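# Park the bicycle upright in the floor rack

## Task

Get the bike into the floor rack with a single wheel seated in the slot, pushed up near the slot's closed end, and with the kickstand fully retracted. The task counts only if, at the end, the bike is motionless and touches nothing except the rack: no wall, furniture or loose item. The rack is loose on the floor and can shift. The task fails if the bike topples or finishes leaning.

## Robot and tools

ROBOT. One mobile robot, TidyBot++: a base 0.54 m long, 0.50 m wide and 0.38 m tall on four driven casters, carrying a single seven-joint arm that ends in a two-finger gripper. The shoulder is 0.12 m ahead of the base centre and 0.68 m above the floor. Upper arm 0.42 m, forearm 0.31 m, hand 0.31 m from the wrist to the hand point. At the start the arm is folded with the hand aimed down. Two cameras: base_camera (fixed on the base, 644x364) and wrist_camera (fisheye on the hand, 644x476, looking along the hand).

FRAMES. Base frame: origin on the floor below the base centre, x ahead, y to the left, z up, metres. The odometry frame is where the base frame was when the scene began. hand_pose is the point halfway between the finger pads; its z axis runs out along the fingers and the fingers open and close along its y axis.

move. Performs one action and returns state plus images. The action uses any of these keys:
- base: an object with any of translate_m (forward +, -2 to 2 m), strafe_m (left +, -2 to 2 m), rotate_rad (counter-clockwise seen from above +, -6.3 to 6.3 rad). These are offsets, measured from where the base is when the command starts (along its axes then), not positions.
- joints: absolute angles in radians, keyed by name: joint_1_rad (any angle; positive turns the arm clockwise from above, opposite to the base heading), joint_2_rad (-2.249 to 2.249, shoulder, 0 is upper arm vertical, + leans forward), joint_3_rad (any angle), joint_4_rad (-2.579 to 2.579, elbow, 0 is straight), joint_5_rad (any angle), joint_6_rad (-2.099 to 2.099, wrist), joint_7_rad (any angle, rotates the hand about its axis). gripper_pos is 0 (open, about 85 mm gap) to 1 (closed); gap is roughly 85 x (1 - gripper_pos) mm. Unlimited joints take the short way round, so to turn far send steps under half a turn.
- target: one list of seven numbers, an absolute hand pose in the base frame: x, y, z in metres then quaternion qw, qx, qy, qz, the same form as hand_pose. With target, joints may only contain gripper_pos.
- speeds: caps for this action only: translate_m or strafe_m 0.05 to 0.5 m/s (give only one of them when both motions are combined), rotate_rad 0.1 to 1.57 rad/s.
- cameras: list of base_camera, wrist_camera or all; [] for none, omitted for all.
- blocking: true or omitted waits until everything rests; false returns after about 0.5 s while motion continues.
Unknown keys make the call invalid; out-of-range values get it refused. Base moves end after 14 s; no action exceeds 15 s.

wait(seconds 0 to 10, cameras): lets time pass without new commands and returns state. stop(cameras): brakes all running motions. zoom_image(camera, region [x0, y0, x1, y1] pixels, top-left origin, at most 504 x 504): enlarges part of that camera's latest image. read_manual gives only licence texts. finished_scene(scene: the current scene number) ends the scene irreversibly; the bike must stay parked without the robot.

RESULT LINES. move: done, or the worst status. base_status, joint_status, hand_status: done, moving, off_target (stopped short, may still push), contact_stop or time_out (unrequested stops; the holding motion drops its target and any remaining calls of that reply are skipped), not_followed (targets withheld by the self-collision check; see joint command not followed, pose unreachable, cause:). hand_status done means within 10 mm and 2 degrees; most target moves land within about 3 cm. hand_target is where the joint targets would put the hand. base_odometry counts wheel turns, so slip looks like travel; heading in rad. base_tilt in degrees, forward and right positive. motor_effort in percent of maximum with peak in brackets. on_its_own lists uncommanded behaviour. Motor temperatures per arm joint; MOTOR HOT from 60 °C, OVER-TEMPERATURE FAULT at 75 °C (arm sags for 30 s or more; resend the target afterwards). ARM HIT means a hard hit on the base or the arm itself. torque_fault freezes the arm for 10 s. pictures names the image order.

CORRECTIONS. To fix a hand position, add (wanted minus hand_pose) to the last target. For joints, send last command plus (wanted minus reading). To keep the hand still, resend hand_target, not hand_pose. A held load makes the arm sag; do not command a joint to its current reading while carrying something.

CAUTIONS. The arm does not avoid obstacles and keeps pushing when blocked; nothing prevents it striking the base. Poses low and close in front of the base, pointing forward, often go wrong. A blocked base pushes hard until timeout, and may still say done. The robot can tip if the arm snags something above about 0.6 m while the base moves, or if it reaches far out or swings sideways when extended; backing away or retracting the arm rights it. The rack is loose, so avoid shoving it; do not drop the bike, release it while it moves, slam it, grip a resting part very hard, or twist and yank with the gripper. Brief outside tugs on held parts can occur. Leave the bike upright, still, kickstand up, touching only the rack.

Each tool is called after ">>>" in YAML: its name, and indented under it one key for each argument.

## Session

>>> move:
  joints: {"joint_1_rad":0,"joint_2_rad":0,"joint_3_rad":3.14,"joint_4_rad":-1.4,"joint_5_rad":0,"joint_6_rad":-0.85,"joint_7_rad":-1.57}

Scene clock: 3.67 s.
Motor temperatures (°C): [38 39 32 36 40 40 45]
move: done
base_odometry: x=+0.000 y=+0.000 heading=+0.000
base_tilt: forward=-0.1 right=+0.0
base_status: not commanded
joint_positions: joint_1_rad=+0.012 joint_2_rad=-0.017 joint_3_rad=+3.121 joint_4_rad=-1.421 joint_5_rad=-0.022 joint_6_rad=-0.833 joint_7_rad=-1.490 gripper_pos=+0.000
joint_status: all done
motor_effort: joint_1_rad=-1(2) joint_2_rad=-18(19) joint_3_rad=+2(3) joint_4_rad=+18(20) joint_5_rad=+0(2) joint_6_rad=+6(8) joint_7_rad=+0(1)
hand_pose: x=+0.6664 y=+0.0112 z=+0.9624 quat_wxyz=(-0.437, +0.037, -0.899, +0.006) (m; base frame)
hand_target: x=+0.6710 y=+0.0022 z=+0.9605 quat_wxyz=(-0.431, +0.001, -0.902, +0.000) (m; base frame)
hand_status: not commanded
pictures: base_camera, wrist_camera

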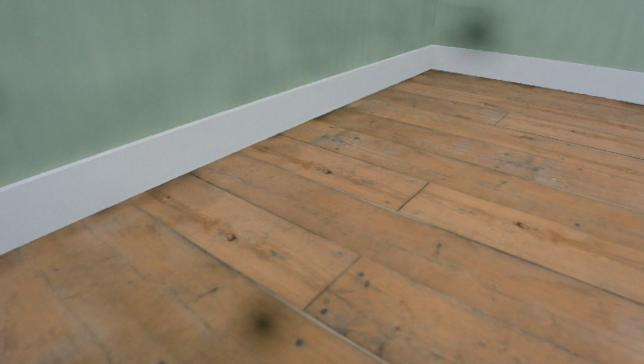

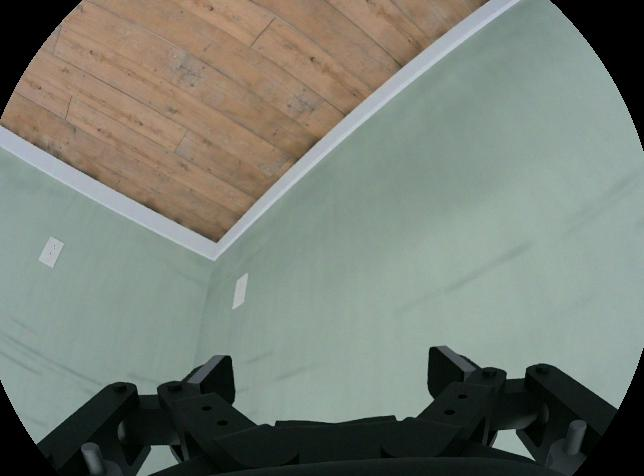

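>>> move:
  base: {"rotate_rad":-1.2}

>>> move:
  base: {"rotate_rad":-1.2}

>>> move:
  base: {"rotate_rad":-1.2}

Scene clock: 11.10 s.
Motor temperatures (°C): [38 39 32 36 40 40 45]
move: done
base_odometry: x=+0.000 y=+0.000 heading=-1.200
base_tilt: forward=-0.1 right=+0.0
base_status: done
joint_positions: joint_1_rad=+0.005 joint_2_rad=-0.003 joint_3_rad=+3.138 joint_4_rad=-1.421 joint_5_rad=-0.022 joint_6_rad=-0.833 joint_7_rad=-1.493 gripper_pos=+0.000
joint_status: not commanded
motor_effort: joint_1_rad=-1(4) joint_2_rad=-19(21) joint_3_rad=+1(4) joint_4_rad=+18(20) joint_5_rad=+0(1) joint_6_rad=+7(8) joint_7_rad=+0(0)
hand_pose: x=+0.6705 y=+0.0055 z=+0.9548 quat_wxyz=(-0.431, +0.031, -0.902, +0.007) (m; base frame)
hand_target: x=+0.6710 y=+0.0022 z=+0.9605 quat_wxyz=(-0.431, +0.001, -0.902, +0.000) (m; base frame)
hand_status: not commanded
pictures: base_camera, wrist_camera

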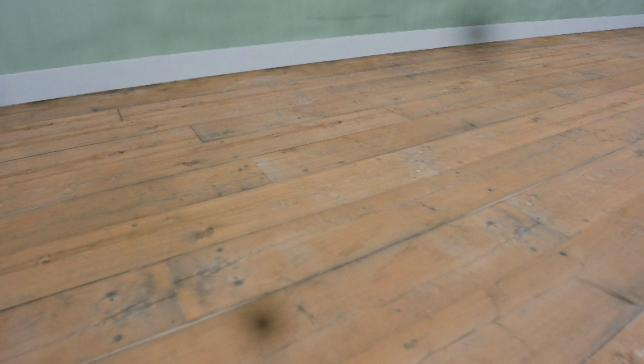

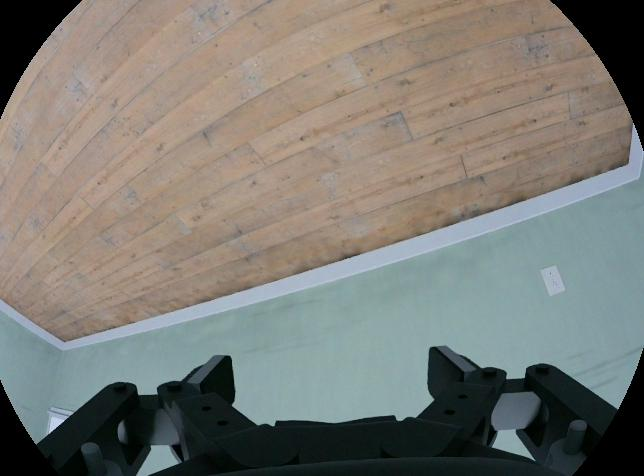

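Scene clock: 13.30 s.
Motor temperatures (°C): [38 39 32 36 40 40 45]
move: done
base_odometry: x=+0.000 y=+0.000 heading=-2.399
base_tilt: forward=-0.1 right=+0.0
base_status: done
joint_positions: joint_1_rad=+0.005 joint_2_rad=-0.002 joint_3_rad=+3.143 joint_4_rad=-1.421 joint_5_rad=-0.022 joint_6_rad=-0.833 joint_7_rad=-1.493 gripper_pos=+0.000
joint_status: not commanded
motor_effort: joint_1_rad=-1(4) joint_2_rad=-19(21) joint_3_rad=+2(4) joint_4_rad=+19(19) joint_5_rad=+0(1) joint_6_rad=+6(8) joint_7_rad=+0(0)
hand_pose: x=+0.6708 y=+0.0027 z=+0.9543 quat_wxyz=(-0.431, +0.029, -0.902, +0.008) (m; base frame)
hand_target: x=+0.6710 y=+0.0022 z=+0.9605 quat_wxyz=(-0.431, +0.001, -0.902, +0.000) (m; base frame)
hand_status: not commanded
pictures: base_camera, wrist_camera

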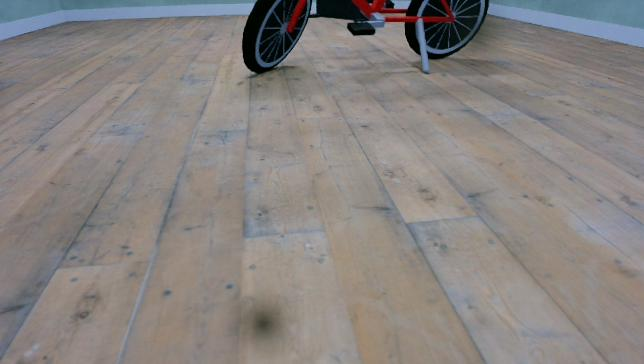

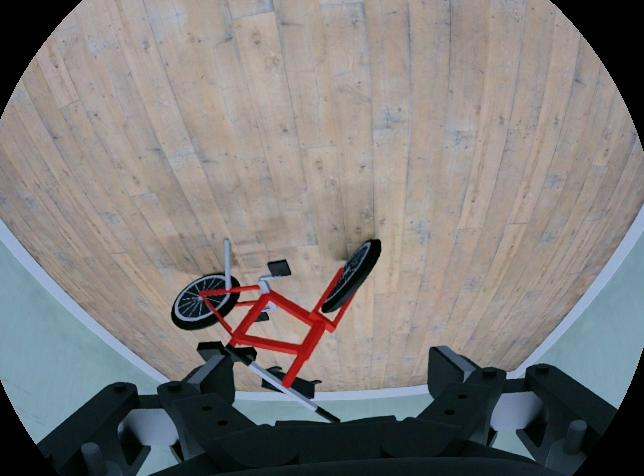

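Scene clock: 15.50 s.
Motor temperatures (°C): [38 39 32 36 40 40 45]
move: done
base_odometry: x=+0.000 y=+0.000 heading=+2.684
base_tilt: forward=-0.1 right=+0.0
base_status: done
joint_positions: joint_1_rad=+0.005 joint_2_rad=-0.002 joint_3_rad=+3.145 joint_4_rad=-1.421 joint_5_rad=-0.022 joint_6_rad=-0.833 joint_7_rad=-1.493 gripper_pos=+0.000
joint_status: not commanded
motor_effort: joint_1_rad=-1(4) joint_2_rad=-19(21) joint_3_rad=+2(4) joint_4_rad=+19(20) joint_5_rad=+0(1) joint_6_rad=+7(8) joint_7_rad=+0(0)
hand_pose: x=+0.6710 y=+0.0018 z=+0.9540 quat_wxyz=(-0.430, +0.028, -0.902, +0.008) (m; base frame)
hand_target: x=+0.6710 y=+0.0022 z=+0.9605 quat_wxyz=(-0.431, +0.001, -0.902, +0.000) (m; base frame)
hand_status: not commanded
pictures: base_camera, wrist_camera

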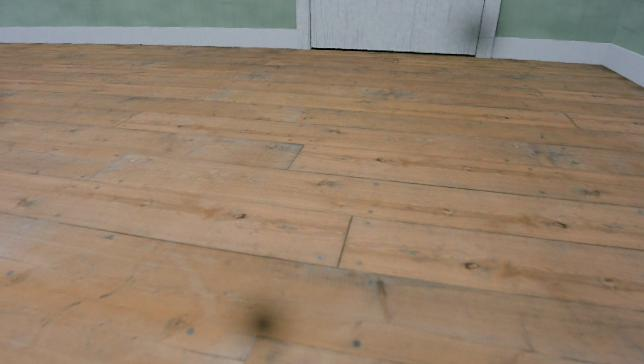

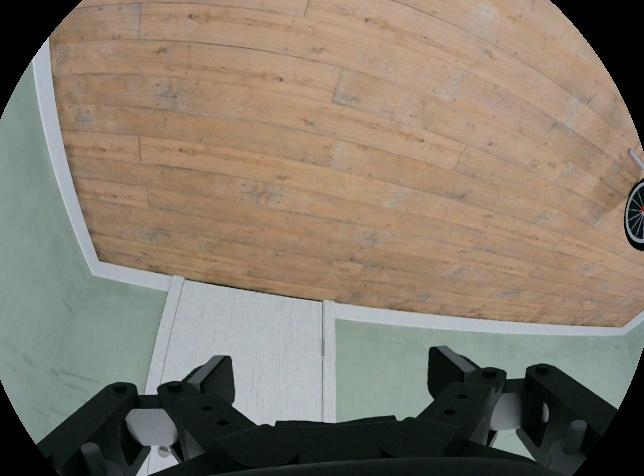

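>>> move:
  base: {"rotate_rad":1.2}

>>> zoom_image:
  camera: "base_camera"
  region: [180, 0, 560, 120]

>>> zoom_image:
  camera: "wrist_camera"
  region: [140, 220, 420, 430]

Scene clock: 21.97 s.
Motor temperatures (°C): [38 39 32 36 40 40 45]
move: done
base_odometry: x=+0.000 y=+0.000 heading=-2.399
base_tilt: forward=-0.1 right=+0.0
base_status: done
joint_positions: joint_1_rad=-0.005 joint_2_rad=-0.002 joint_3_rad=+3.137 joint_4_rad=-1.421 joint_5_rad=-0.022 joint_6_rad=-0.833 joint_7_rad=-1.493 gripper_pos=+0.000
joint_status: not commanded
motor_effort: joint_1_rad=-1(4) joint_2_rad=-19(21) joint_3_rad=+1(4) joint_4_rad=+18(20) joint_5_rad=+0(1) joint_6_rad=+7(8) joint_7_rad=+0(0)
hand_pose: x=+0.6708 y=+0.0114 z=+0.9540 quat_wxyz=(-0.430, +0.036, -0.902, +0.004) (m; base frame)
hand_target: x=+0.6710 y=+0.0022 z=+0.9605 quat_wxyz=(-0.431, +0.001, -0.902, +0.000) (m; base frame)
hand_status: not commanded
pictures: base_camera, wrist_camera

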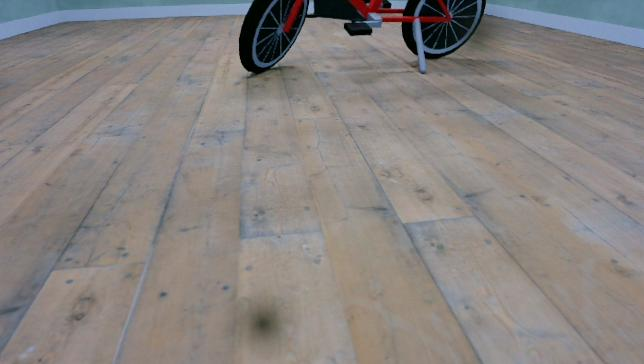

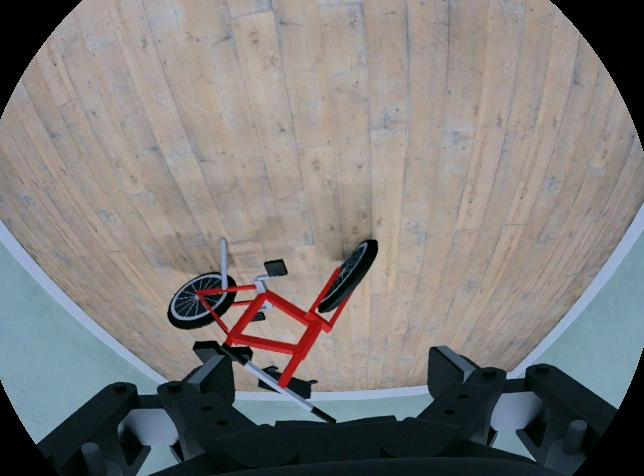

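Scaled by 1.326.

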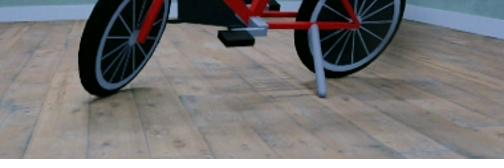

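Scaled by 1.800.

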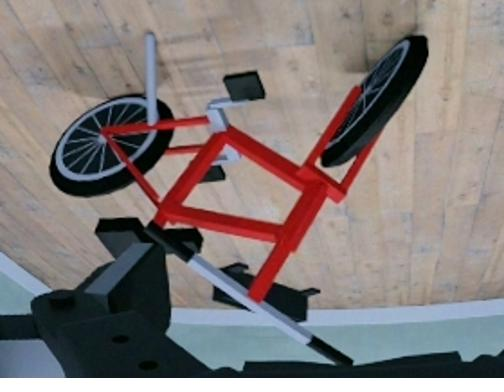

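>>> move:
  base: {"translate_m":0.6,"strafe_m":0.7}

>>> zoom_image:
  camera: "base_camera"
  region: [344, 0, 644, 180]

>>> zoom_image:
  camera: "wrist_camera"
  region: [60, 120, 380, 400]

Scene clock: 49.57 s.
Motor temperatures (°C): [38 39 32 36 40 40 45]
move: done
base_odometry: x=+0.031 y=-0.922 heading=-2.399
base_tilt: forward=-0.1 right=+0.1
base_status: done
joint_positions: joint_1_rad=-0.001 joint_2_rad=+0.000 joint_3_rad=+3.137 joint_4_rad=-1.421 joint_5_rad=-0.022 joint_6_rad=-0.833 joint_7_rad=-1.493 gripper_pos=+0.000
joint_status: not commanded
motor_effort: joint_1_rad=+0(3) joint_2_rad=-19(22) joint_3_rad=+1(4) joint_4_rad=+18(20) joint_5_rad=+0(1) joint_6_rad=+8(8) joint_7_rad=+0(0)
hand_pose: x=+0.6712 y=+0.0094 z=+0.9536 quat_wxyz=(-0.430, +0.035, -0.902, +0.005) (m; base frame)
hand_target: x=+0.6710 y=+0.0022 z=+0.9605 quat_wxyz=(-0.431, +0.001, -0.902, +0.000) (m; base frame)
hand_status: not commanded
pictures: base_camera, wrist_camera

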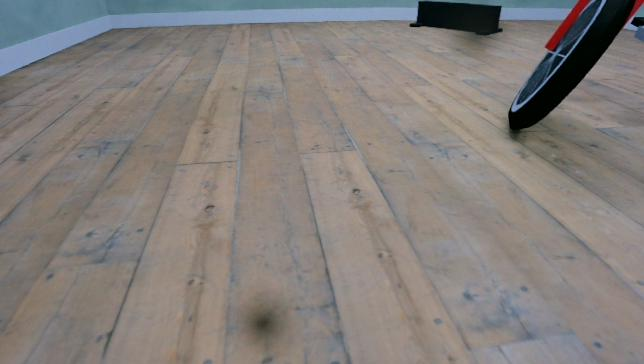

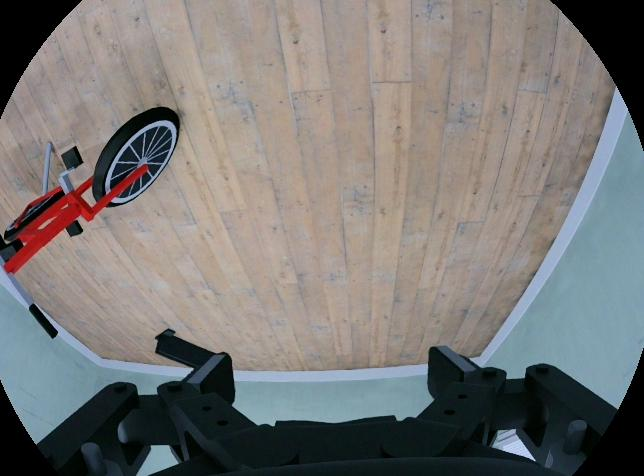

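Scaled by 1.680.

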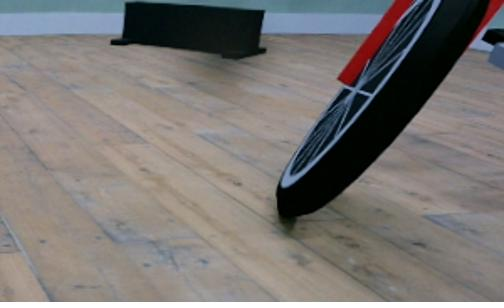

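Scaled by 1.575.

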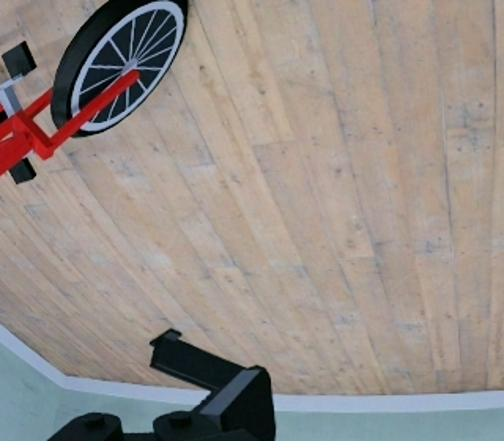

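>>> move:
  base: {"translate_m":1.35}
  cameras: []

>>> move:
  base: {"rotate_rad":-0.55}

>>> zoom_image:
  camera: "base_camera"
  region: [150, 0, 500, 150]

Scene clock: 64.13 s.
Motor temperatures (°C): [38 39 32 36 40 40 45]
move: done
base_odometry: x=-0.964 y=-1.835 heading=-2.398
base_tilt: forward=+0.0 right=+0.0
base_status: done
joint_positions: joint_1_rad=-0.001 joint_2_rad=+0.006 joint_3_rad=+3.137 joint_4_rad=-1.419 joint_5_rad=-0.022 joint_6_rad=-0.833 joint_7_rad=-1.493 gripper_pos=+0.000
joint_status: not commanded
motor_effort: joint_1_rad=-1(2) joint_2_rad=-19(23) joint_3_rad=+2(3) joint_4_rad=+19(21) joint_5_rad=+0(1) joint_6_rad=+6(8) joint_7_rad=+0(0)
hand_pose: x=+0.6732 y=+0.0094 z=+0.9511 quat_wxyz=(-0.428, +0.035, -0.903, +0.005) (m; base frame)
hand_target: x=+0.6710 y=+0.0022 z=+0.9605 quat_wxyz=(-0.431, +0.001, -0.902, +0.000) (m; base frame)
hand_status: not commanded
pictures: none
No camera images: "cameras" was empty.

Scene clock: 65.80 s.
Motor temperatures (°C): [38 39 32 36 40 40 45]
move: done
base_odometry: x=-0.964 y=-1.835 heading=-2.948
base_tilt: forward=+0.0 right=+0.0
base_status: done
joint_positions: joint_1_rad=+0.005 joint_2_rad=+0.006 joint_3_rad=+3.143 joint_4_rad=-1.419 joint_5_rad=-0.022 joint_6_rad=-0.833 joint_7_rad=-1.493 gripper_pos=+0.000
joint_status: not commanded
motor_effort: joint_1_rad=-1(4) joint_2_rad=-19(21) joint_3_rad=+1(4) joint_4_rad=+19(20) joint_5_rad=+0(1) joint_6_rad=+7(8) joint_7_rad=+0(0)
hand_pose: x=+0.6733 y=+0.0028 z=+0.9511 quat_wxyz=(-0.428, +0.029, -0.903, +0.008) (m; base frame)
hand_target: x=+0.6710 y=+0.0022 z=+0.9605 quat_wxyz=(-0.431, +0.001, -0.902, +0.000) (m; base frame)
hand_status: not commanded
pictures: base_camera, wrist_camera

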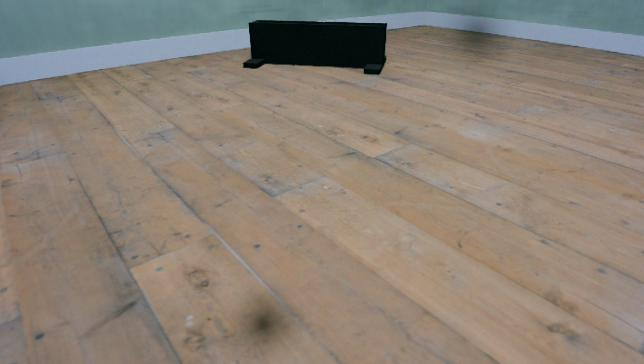

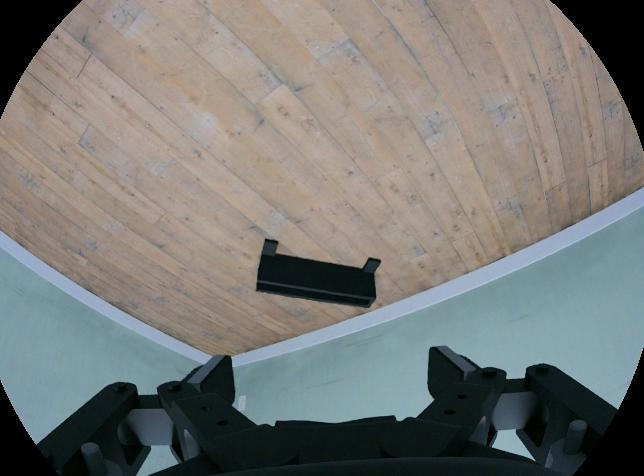

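Scaled by 1.440.

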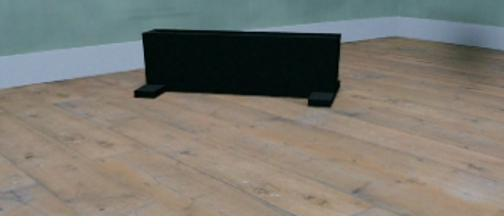

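>>> move:
  base: {"translate_m":0.75}
  joints: {"joint_2_rad":0.3,"joint_4_rad":-1.3,"joint_6_rad":-1.3}

>>> zoom_image:
  camera: "wrist_camera"
  region: [200, 100, 460, 300]

Scene clock: 73.07 s.
Motor temperatures (°C): [38 39 32 36 40 40 45]
move: done
base_odometry: x=-1.700 y=-1.979 heading=-2.949
base_tilt: forward=+0.0 right=+0.0
base_status: done
joint_positions: joint_1_rad=+0.005 joint_2_rad=+0.302 joint_3_rad=+3.143 joint_4_rad=-1.321 joint_5_rad=-0.022 joint_6_rad=-1.229 joint_7_rad=-1.493 gripper_pos=+0.000
joint_status: all done
motor_effort: joint_1_rad=+0(1) joint_2_rad=-27(30) joint_3_rad=+1(3) joint_4_rad=+16(20) joint_5_rad=+0(1) joint_6_rad=+3(8) joint_7_rad=+0(0)
hand_pose: x=+0.6472 y=+0.0044 z=+0.7691 quat_wxyz=(-0.145, +0.033, -0.989, -0.004) (m; base frame)
hand_target: x=+0.6320 y=+0.0021 z=+0.7724 quat_wxyz=(-0.121, +0.001, -0.993, +0.000) (m; base frame)
hand_status: not commanded
pictures: base_camera, wrist_camera

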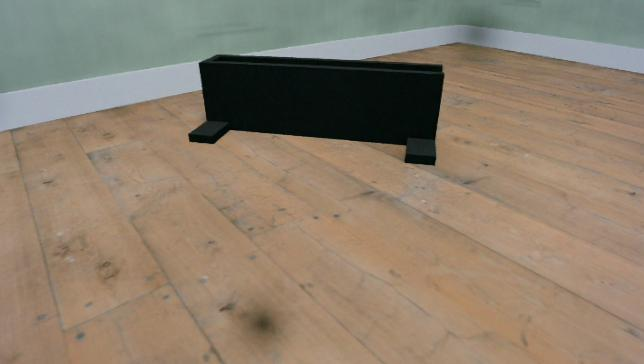

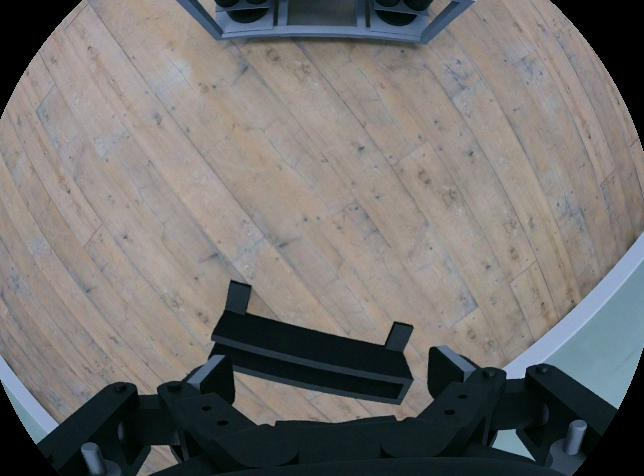

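Scaled by 1.938.

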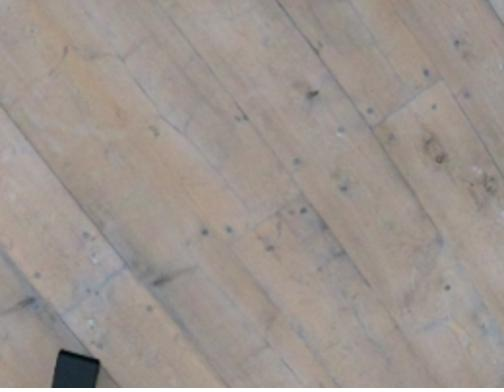

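>>> move:
  base: {"translate_m":0.30,"strafe_m":0.24,"rotate_rad":-0.098}

Scene clock: 106.33 s.
Motor temperatures (°C): [38 39 32 36 40 40 45]
move: done
base_odometry: x=-1.948 y=-2.272 heading=-3.047
base_tilt: forward=+0.0 right=+0.0
base_status: done
joint_positions: joint_1_rad=-0.002 joint_2_rad=+0.306 joint_3_rad=+3.146 joint_4_rad=-1.319 joint_5_rad=-0.022 joint_6_rad=-1.233 joint_7_rad=-1.493 gripper_pos=+0.000
joint_status: not commanded
motor_effort: joint_1_rad=+0(7) joint_2_rad=-28(31) joint_3_rad=+2(3) joint_4_rad=+16(17) joint_5_rad=+0(2) joint_6_rad=+2(4) joint_7_rad=+0(0)
hand_pose: x=+0.6469 y=+0.0068 z=+0.7673 quat_wxyz=(-0.142, +0.035, -0.989, -0.004) (m; base frame)
hand_target: x=+0.6320 y=+0.0021 z=+0.7724 quat_wxyz=(-0.121, +0.001, -0.993, +0.000) (m; base frame)
hand_status: not commanded
pictures: base_camera, wrist_camera

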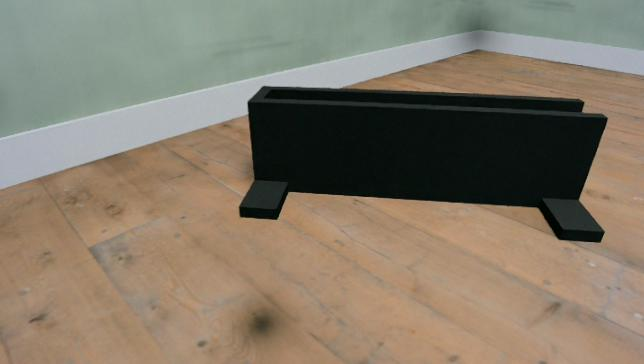

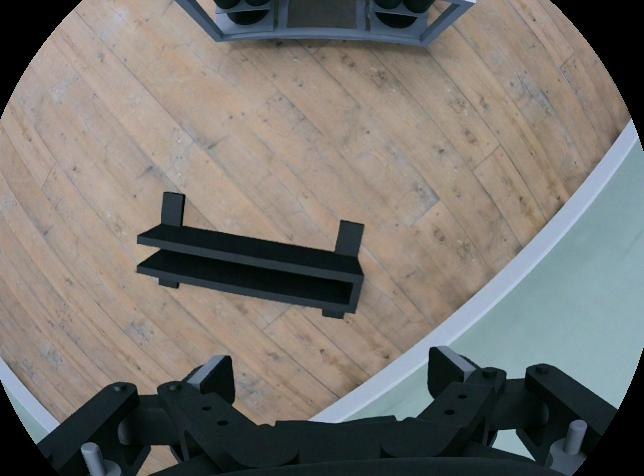

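>>> move:
  base: {"translate_m":0.18,"strafe_m":0.17,"rotate_rad":-0.09}
  joints: {"joint_1_rad":0.0,"joint_2_rad":0.5,"joint_4_rad":-1.75,"joint_6_rad":-0.85,"joint_7_rad":1.57}

Scene clock: 125.13 s.
Motor temperatures (°C): [38 39 32 36 40 40 45]
move: done
base_odometry: x=-2.112 y=-2.458 heading=-3.137
base_tilt: forward=+0.0 right=+0.0
base_status: done
joint_positions: joint_1_rad=-0.005 joint_2_rad=+0.491 joint_3_rad=+3.142 joint_4_rad=-1.726 joint_5_rad=-0.022 joint_6_rad=-0.923 joint_7_rad=+1.493 gripper_pos=+0.000
joint_status: all done
motor_effort: joint_1_rad=-1(6) joint_2_rad=-29(31) joint_3_rad=+1(3) joint_4_rad=+12(17) joint_5_rad=+0(2) joint_6_rad=+1(5) joint_7_rad=+0(1)
hand_pose: x=+0.5690 y=+0.0089 z=+0.5525 quat_wxyz=(-0.009, +0.999, -0.043, +0.001) (m; base frame)
hand_target: x=+0.5782 y=+0.0021 z=+0.5426 quat_wxyz=(+0.000, +1.000, +0.000, +0.021) (m; base frame)
hand_status: not commanded
pictures: base_camera, wrist_camera

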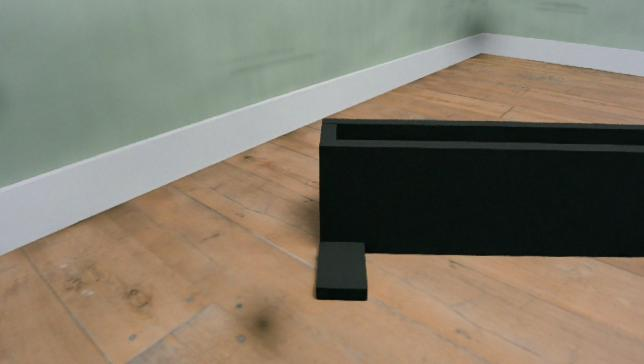

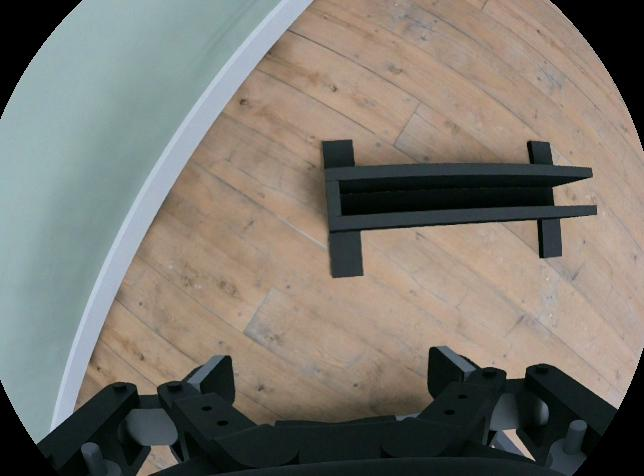

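>>> move:
  joints: {"joint_1_rad":0.02,"joint_2_rad":1.16,"joint_4_rad":-1.39,"joint_6_rad":-0.52,"joint_7_rad":1.65}

Scene clock: 136.23 s.
Motor temperatures (°C): [38 39 32 36 40 40 45]
move: done
base_odometry: x=-2.112 y=-2.458 heading=-3.137
base_tilt: forward=+0.0 right=+0.0
base_status: not commanded
joint_positions: joint_1_rad=+0.008 joint_2_rad=+1.158 joint_3_rad=+3.142 joint_4_rad=-1.416 joint_5_rad=-0.022 joint_6_rad=-0.596 joint_7_rad=+1.572 gripper_pos=+0.000
joint_status: all done
motor_effort: joint_1_rad=-1(2) joint_2_rad=-41(44) joint_3_rad=+1(2) joint_4_rad=+8(13) joint_5_rad=+0(1) joint_6_rad=+0(2) joint_7_rad=+0(1)
hand_pose: x=+0.6649 y=+0.0002 z=+0.2744 quat_wxyz=(-0.006, +1.000, -0.013, -0.014) (m; base frame)
hand_target: x=+0.7023 y=-0.0094 z=+0.2784 quat_wxyz=(+0.001, +0.999, +0.030, +0.036) (m; base frame)
hand_status: not commanded
pictures: base_camera, wrist_camera

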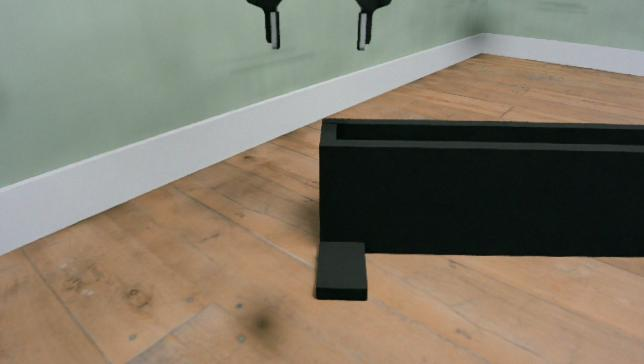

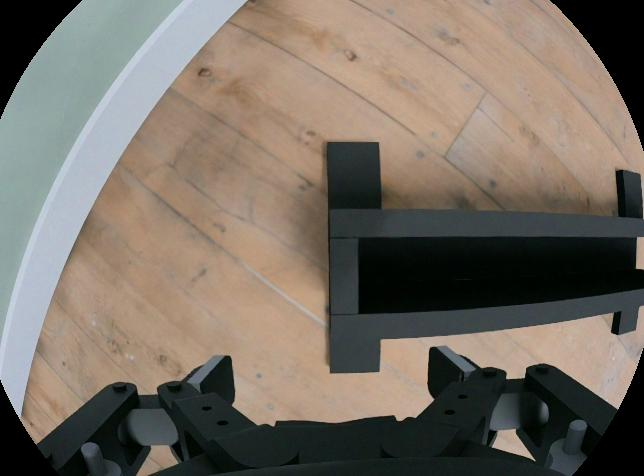

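>>> move:
  base: {"translate_m":0.036,"strafe_m":-0.013}

>>> move:
  joints: {"joint_2_rad":1.324,"joint_4_rad":-1.337,"joint_6_rad":-0.38}

Scene clock: 144.33 s.
Motor temperatures (°C): [38 39 32 36 40 40 45]
move: done
base_odometry: x=-2.148 y=-2.446 heading=-3.137
base_tilt: forward=-0.1 right=+0.0
base_status: done
joint_positions: joint_1_rad=+0.014 joint_2_rad=+1.158 joint_3_rad=+3.142 joint_4_rad=-1.405 joint_5_rad=-0.022 joint_6_rad=-0.586 joint_7_rad=+1.573 gripper_pos=+0.000
joint_status: not commanded
motor_effort: joint_1_rad=-1(2) joint_2_rad=-41(43) joint_3_rad=+0(2) joint_4_rad=+8(10) joint_5_rad=+0(1) joint_6_rad=+1(1) joint_7_rad=+0(0)
hand_pose: x=+0.6738 y=-0.0028 z=+0.2759 quat_wxyz=(-0.006, +1.000, -0.015, -0.004) (m; base frame)
hand_target: x=+0.7023 y=-0.0094 z=+0.2784 quat_wxyz=(+0.001, +0.999, +0.030, +0.036) (m; base frame)
hand_status: not commanded
pictures: base_camera, wrist_camera

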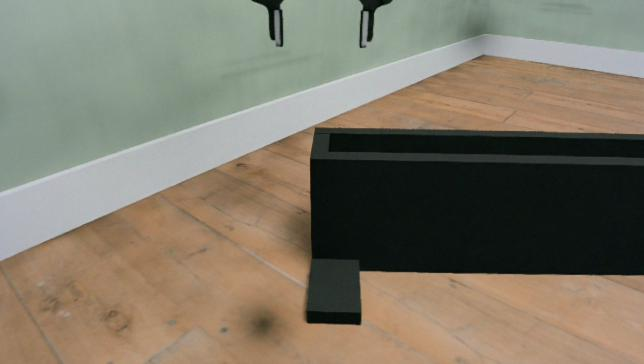

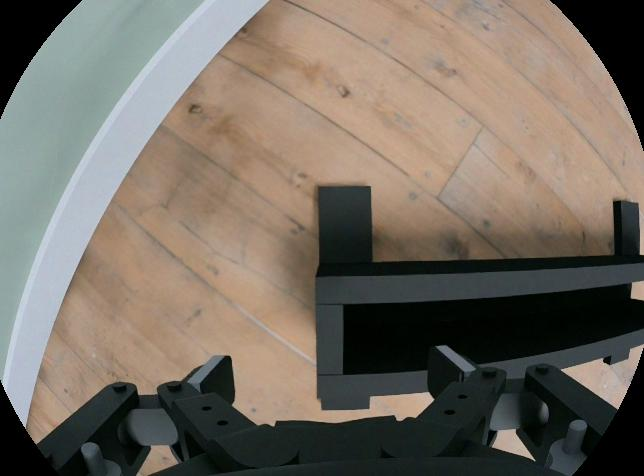

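Scene clock: 145.77 s.
Motor temperatures (°C): [38 39 32 36 40 40 45]
move: done
base_odometry: x=-2.148 y=-2.446 heading=-3.137
base_tilt: forward=-0.1 right=+0.0
base_status: not commanded
joint_positions: joint_1_rad=+0.014 joint_2_rad=+1.333 joint_3_rad=+3.142 joint_4_rad=-1.359 joint_5_rad=-0.022 joint_6_rad=-0.453 joint_7_rad=+1.573 gripper_pos=+0.000
joint_status: all done
motor_effort: joint_1_rad=-1(1) joint_2_rad=-42(46) joint_3_rad=+1(1) joint_4_rad=+6(8) joint_5_rad=+0(1) joint_6_rad=-1(2) joint_7_rad=+0(0)
hand_pose: x=+0.6635 y=-0.0035 z=+0.1867 quat_wxyz=(-0.004, +1.000, -0.016, -0.002) (m; base frame)
hand_target: x=+0.7035 y=-0.0094 z=+0.1962 quat_wxyz=(+0.002, +0.998, +0.030, +0.050) (m; base frame)
hand_status: not commanded
pictures: base_camera, wrist_camera

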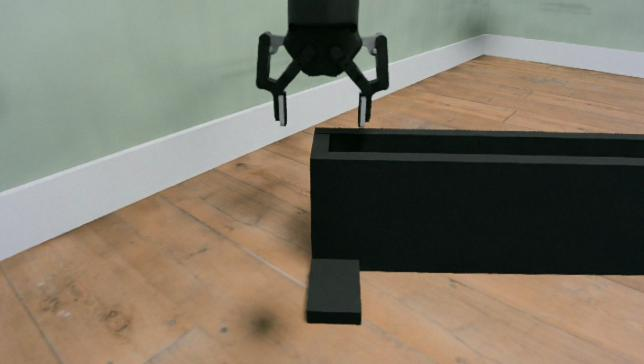

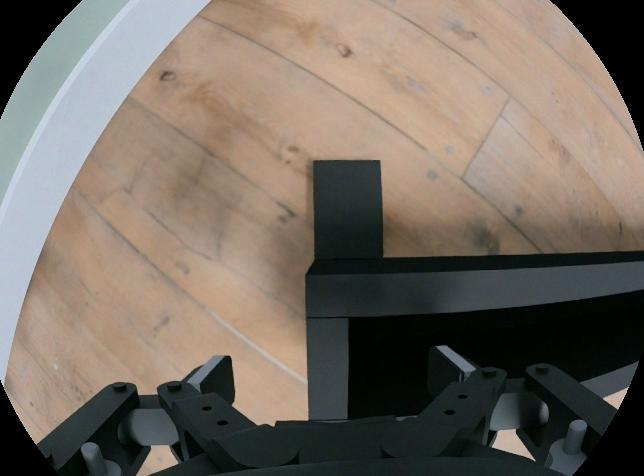

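>>> move:
  joints: {"joint_2_rad":1.425,"joint_4_rad":-1.282,"joint_6_rad":-0.335}

>>> move:
  joints: {"gripper_pos":0.85}

Scene clock: 151.80 s.
Motor temperatures (°C): [38 39 32 36 40 40 45]
move: done
base_odometry: x=-2.148 y=-2.446 heading=-3.137
base_tilt: forward=+0.0 right=+0.0
base_status: not commanded
joint_positions: joint_1_rad=+0.014 joint_2_rad=+1.424 joint_3_rad=+3.142 joint_4_rad=-1.306 joint_5_rad=-0.022 joint_6_rad=-0.408 joint_7_rad=+1.573 gripper_pos=+0.000
joint_status: all done
motor_effort: joint_1_rad=-1(1) joint_2_rad=-42(44) joint_3_rad=+1(2) joint_4_rad=+5(7) joint_5_rad=+0(1) joint_6_rad=+0(3) joint_7_rad=+0(1)
hand_pose: x=+0.6621 y=-0.0037 z=+0.1438 quat_wxyz=(-0.004, +1.000, -0.015, +0.002) (m; base frame)
hand_target: x=+0.6985 y=-0.0093 z=+0.1481 quat_wxyz=(+0.002, +0.998, +0.030, +0.050) (m; base frame)
hand_status: not commanded
pictures: base_camera, wrist_camera

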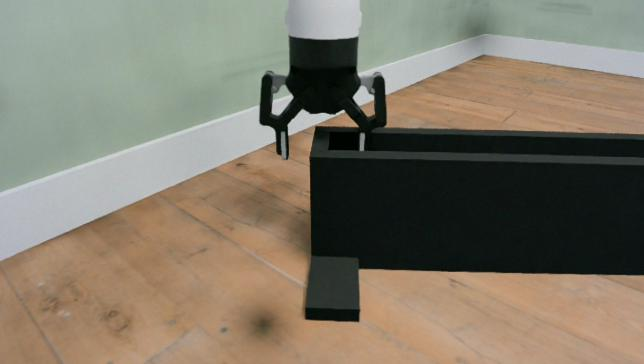

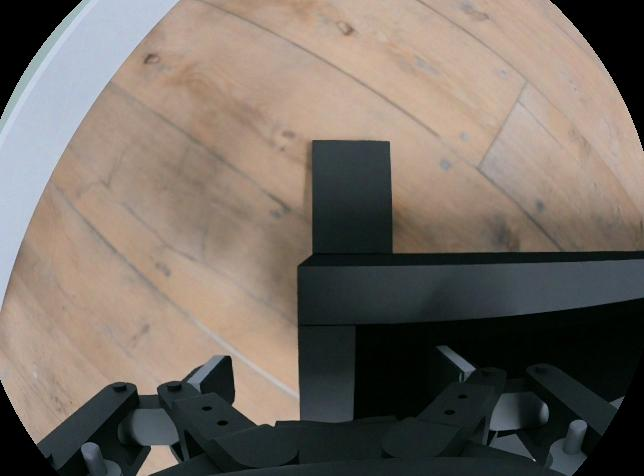

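Scene clock: 152.83 s.
Motor temperatures (°C): [38 39 32 36 40 40 45]
move: off_target
base_odometry: x=-2.148 y=-2.446 heading=-3.137
base_tilt: forward=+0.0 right=+0.0
base_status: not commanded
joint_positions: joint_1_rad=+0.015 joint_2_rad=+1.424 joint_3_rad=+3.141 joint_4_rad=-1.306 joint_5_rad=-0.022 joint_6_rad=-0.408 joint_7_rad=+1.573 gripper_pos=+0.801
joint_status: gripper_pos off_target (ended at +0.801, target +0.850)
motor_effort: joint_1_rad=-1(3) joint_2_rad=-41(42) joint_3_rad=+1(3) joint_4_rad=+7(8) joint_5_rad=+1(3) joint_6_rad=+3(4) joint_7_rad=+1(3)
hand_pose: x=+0.6626 y=-0.0037 z=+0.1442 quat_wxyz=(-0.004, +1.000, -0.016, +0.002) (m; base frame)
hand_target: x=+0.6985 y=-0.0093 z=+0.1481 quat_wxyz=(+0.002, +0.998, +0.030, +0.050) (m; base frame)
hand_status: not commanded
pictures: base_camera, wrist_camera

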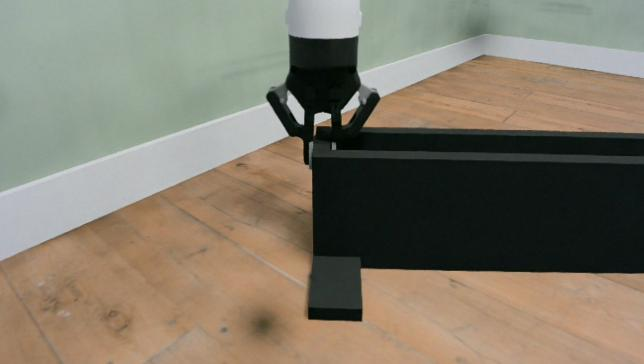

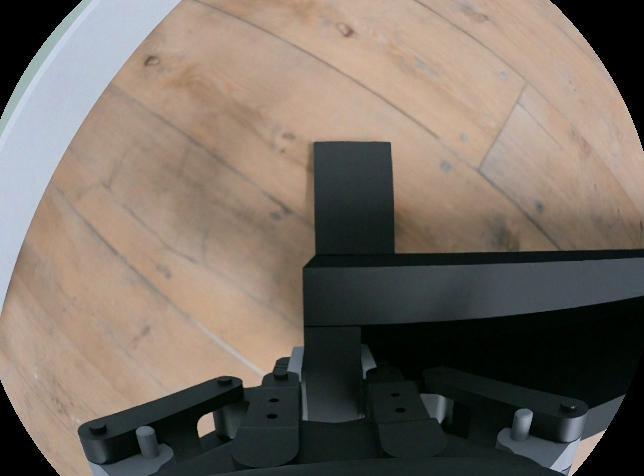

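>>> move:
  base: {"translate_m":0.35}
  joints: {"gripper_pos":0.9}
  speeds: {"translate_m":0.1}
  cameras: []
  blocking: false

>>> stop:

Scene clock: 162.90 s.
Motor temperatures (°C): [38 39 32 36 40 40 45]
move: moving
base_odometry: x=-2.188 y=-2.446 heading=-3.137
base_tilt: forward=-0.1 right=+0.0
base_status: translate_m moving
joint_positions: joint_1_rad=+0.019 joint_2_rad=+1.424 joint_3_rad=+3.141 joint_4_rad=-1.305 joint_5_rad=-0.022 joint_6_rad=-0.407 joint_7_rad=+1.574 gripper_pos=+0.801
joint_status: gripper_pos off_target (ended at +0.801, target +0.900)
motor_effort: joint_1_rad=-2(2) joint_2_rad=-40(43) joint_3_rad=+0(1) joint_4_rad=+8(11) joint_5_rad=+2(3) joint_6_rad=+4(5) joint_7_rad=+2(3)
hand_pose: x=+0.6631 y=-0.0059 z=+0.1442 quat_wxyz=(-0.004, +1.000, -0.018, +0.003) (m; base frame)
hand_target: x=+0.6985 y=-0.0093 z=+0.1481 quat_wxyz=(+0.002, +0.998, +0.030, +0.050) (m; base frame)
hand_status: not commanded
pictures: none
No camera images: "cameras" was empty.

Scene clock: 163.47 s.
Motor temperatures (°C): [38 39 32 36 40 40 45]
earlier move: stopped
base_odometry: x=-2.200 y=-2.445 heading=-3.138
base_tilt: forward=+0.0 right=+0.0
base_status: translate_m stopped (by the wheels' count: +0.052 of +0.350)
joint_positions: joint_1_rad=+0.019 joint_2_rad=+1.424 joint_3_rad=+3.141 joint_4_rad=-1.303 joint_5_rad=-0.022 joint_6_rad=-0.406 joint_7_rad=+1.574 gripper_pos=+0.801
joint_status: gripper_pos off_target (ended at +0.801, target +0.900)
motor_effort: joint_1_rad=-1(4) joint_2_rad=-41(43) joint_3_rad=+1(2) joint_4_rad=+8(11) joint_5_rad=+1(3) joint_6_rad=+4(5) joint_7_rad=+2(3)
hand_pose: x=+0.6643 y=-0.0060 z=+0.1443 quat_wxyz=(-0.004, +1.000, -0.018, +0.004) (m; base frame)
hand_target: x=+0.6985 y=-0.0093 z=+0.1481 quat_wxyz=(+0.002, +0.998, +0.030, +0.050) (m; base frame)
hand_status: not commanded
pictures: base_camera, wrist_camera

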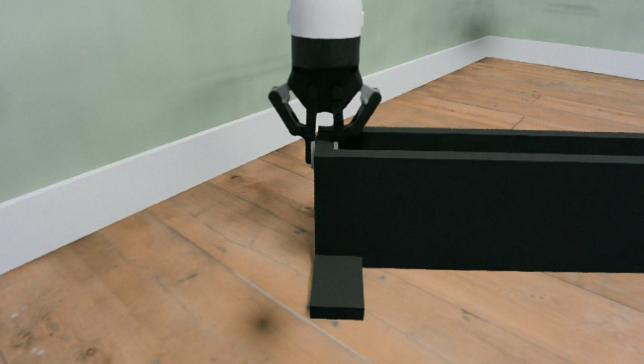

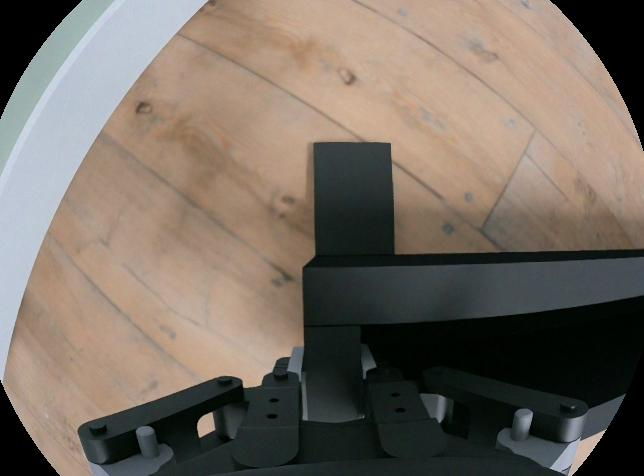

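>>> move:
  base: {"translate_m":-0.5}
  joints: {"joint_7_rad":2.4}
  speeds: {"translate_m":0.2}

Scene clock: 171.07 s.
Motor temperatures (°C): [38 39 32 36 40 40 45]
move: done
base_odometry: x=-1.699 y=-2.443 heading=-3.138
base_tilt: forward=-0.1 right=+0.1
base_status: done
joint_positions: joint_1_rad=+0.017 joint_2_rad=+1.426 joint_3_rad=+3.143 joint_4_rad=-1.294 joint_5_rad=-0.019 joint_6_rad=-0.397 joint_7_rad=+2.333 gripper_pos=+0.801
joint_status: all done
motor_effort: joint_1_rad=+1(5) joint_2_rad=-41(45) joint_3_rad=+2(3) joint_4_rad=+7(9) joint_5_rad=-1(5) joint_6_rad=+5(6) joint_7_rad=-1(6)
hand_pose: x=+0.6711 y=-0.0063 z=+0.1442 quat_wxyz=(+0.001, +0.934, +0.356, +0.012) (m; base frame)
hand_target: x=+0.6985 y=-0.0093 z=+0.1481 quat_wxyz=(+0.020, +0.918, +0.393, +0.046) (m; base frame)
hand_status: not commanded
pictures: base_camera, wrist_camera

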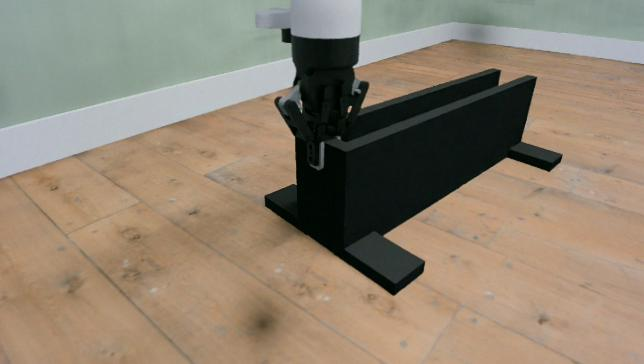

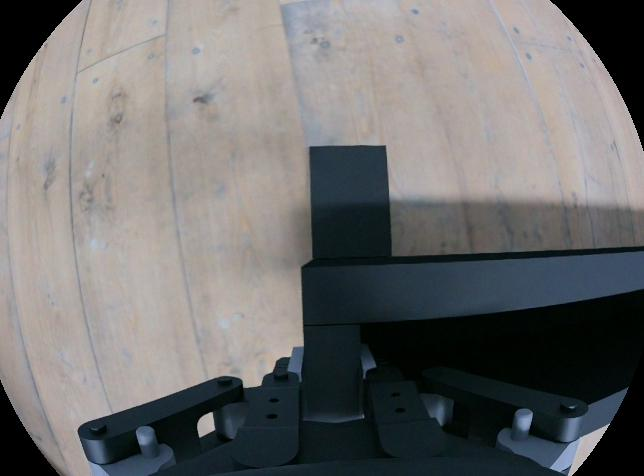

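>>> move:
  base: {"translate_m":-1.4,"strafe_m":-0.54}
  joints: {"joint_7_rad":3.2}
  speeds: {"translate_m":0.25}

>>> move:
  base: {"translate_m":-0.8,"strafe_m":-0.85}
  speeds: {"translate_m":0.25}

Scene clock: 193.77 s.
Motor temperatures (°C): [38 40 32 36 40 40 45]
move: done
base_odometry: x=-0.301 y=-1.898 heading=-3.138
base_tilt: forward=+0.0 right=+0.0
base_status: done
joint_positions: joint_1_rad=+0.012 joint_2_rad=+1.427 joint_3_rad=+3.143 joint_4_rad=-1.294 joint_5_rad=-0.018 joint_6_rad=-0.397 joint_7_rad=+3.129 gripper_pos=+0.801
joint_status: all done
motor_effort: joint_1_rad=+0(4) joint_2_rad=-40(44) joint_3_rad=-1(3) joint_4_rad=+9(10) joint_5_rad=-1(4) joint_6_rad=+8(8) joint_7_rad=+0(5)
hand_pose: x=+0.6714 y=-0.0043 z=+0.1442 quat_wxyz=(+0.006, +0.722, +0.692, +0.011) (m; base frame)
hand_target: x=+0.6985 y=-0.0093 z=+0.1481 quat_wxyz=(+0.036, +0.692, +0.720, +0.034) (m; base frame)
hand_status: not commanded
pictures: base_camera, wrist_camera

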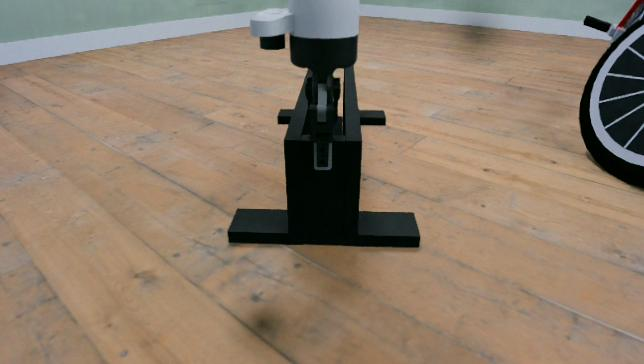

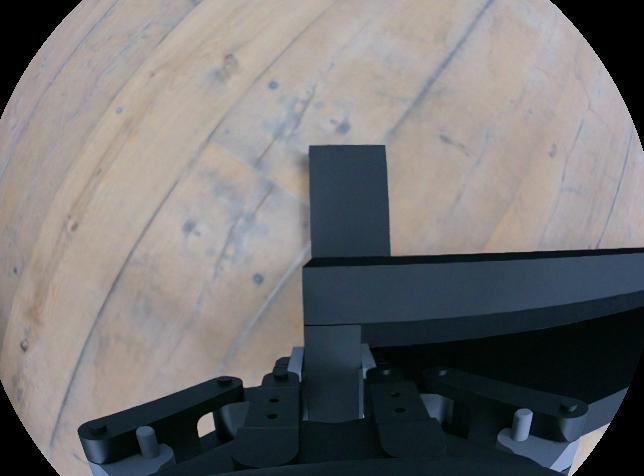

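Scene clock: 199.17 s.
Motor temperatures (°C): [38 40 32 36 40 40 45]
move: done
base_odometry: x=+0.495 y=-1.044 heading=-3.138
base_tilt: forward=-0.1 right=+0.0
base_status: done
joint_positions: joint_1_rad=+0.017 joint_2_rad=+1.428 joint_3_rad=+3.139 joint_4_rad=-1.290 joint_5_rad=-0.018 joint_6_rad=-0.396 joint_7_rad=+3.153 gripper_pos=+0.801
joint_status: not commanded
motor_effort: joint_1_rad=+0(6) joint_2_rad=-40(44) joint_3_rad=-1(4) joint_4_rad=+9(10) joint_5_rad=-1(3) joint_6_rad=+7(9) joint_7_rad=+0(4)
hand_pose: x=+0.6734 y=-0.0043 z=+0.1443 quat_wxyz=(+0.007, +0.715, +0.699, +0.013) (m; base frame)
hand_target: x=+0.6985 y=-0.0093 z=+0.1481 quat_wxyz=(+0.036, +0.692, +0.720, +0.034) (m; base frame)
hand_status: not commanded
pictures: base_camera, wrist_camera

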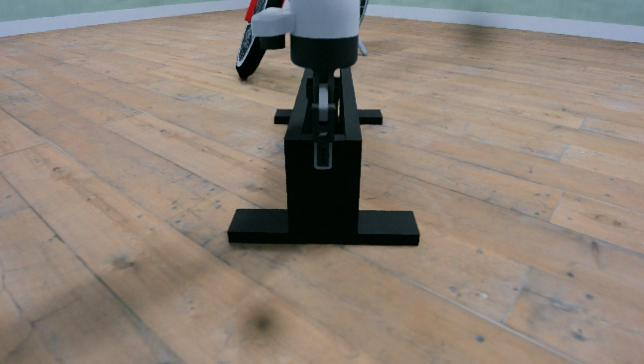

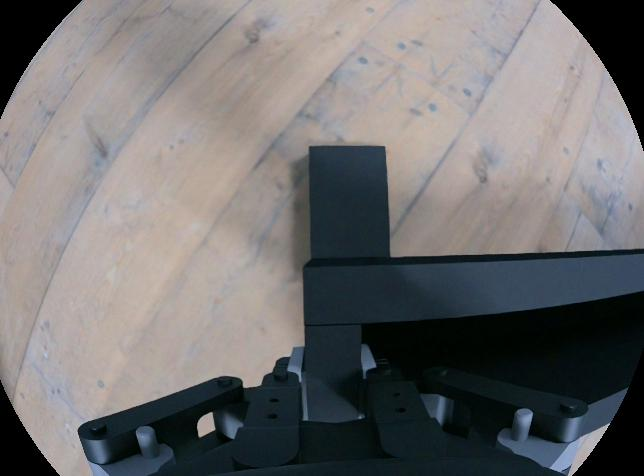

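>>> zoom_image:
  camera: "base_camera"
  region: [180, 0, 440, 140]

Scaled by 1.938.

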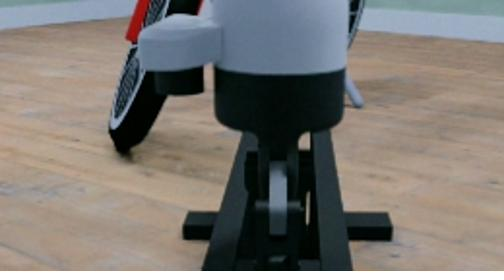

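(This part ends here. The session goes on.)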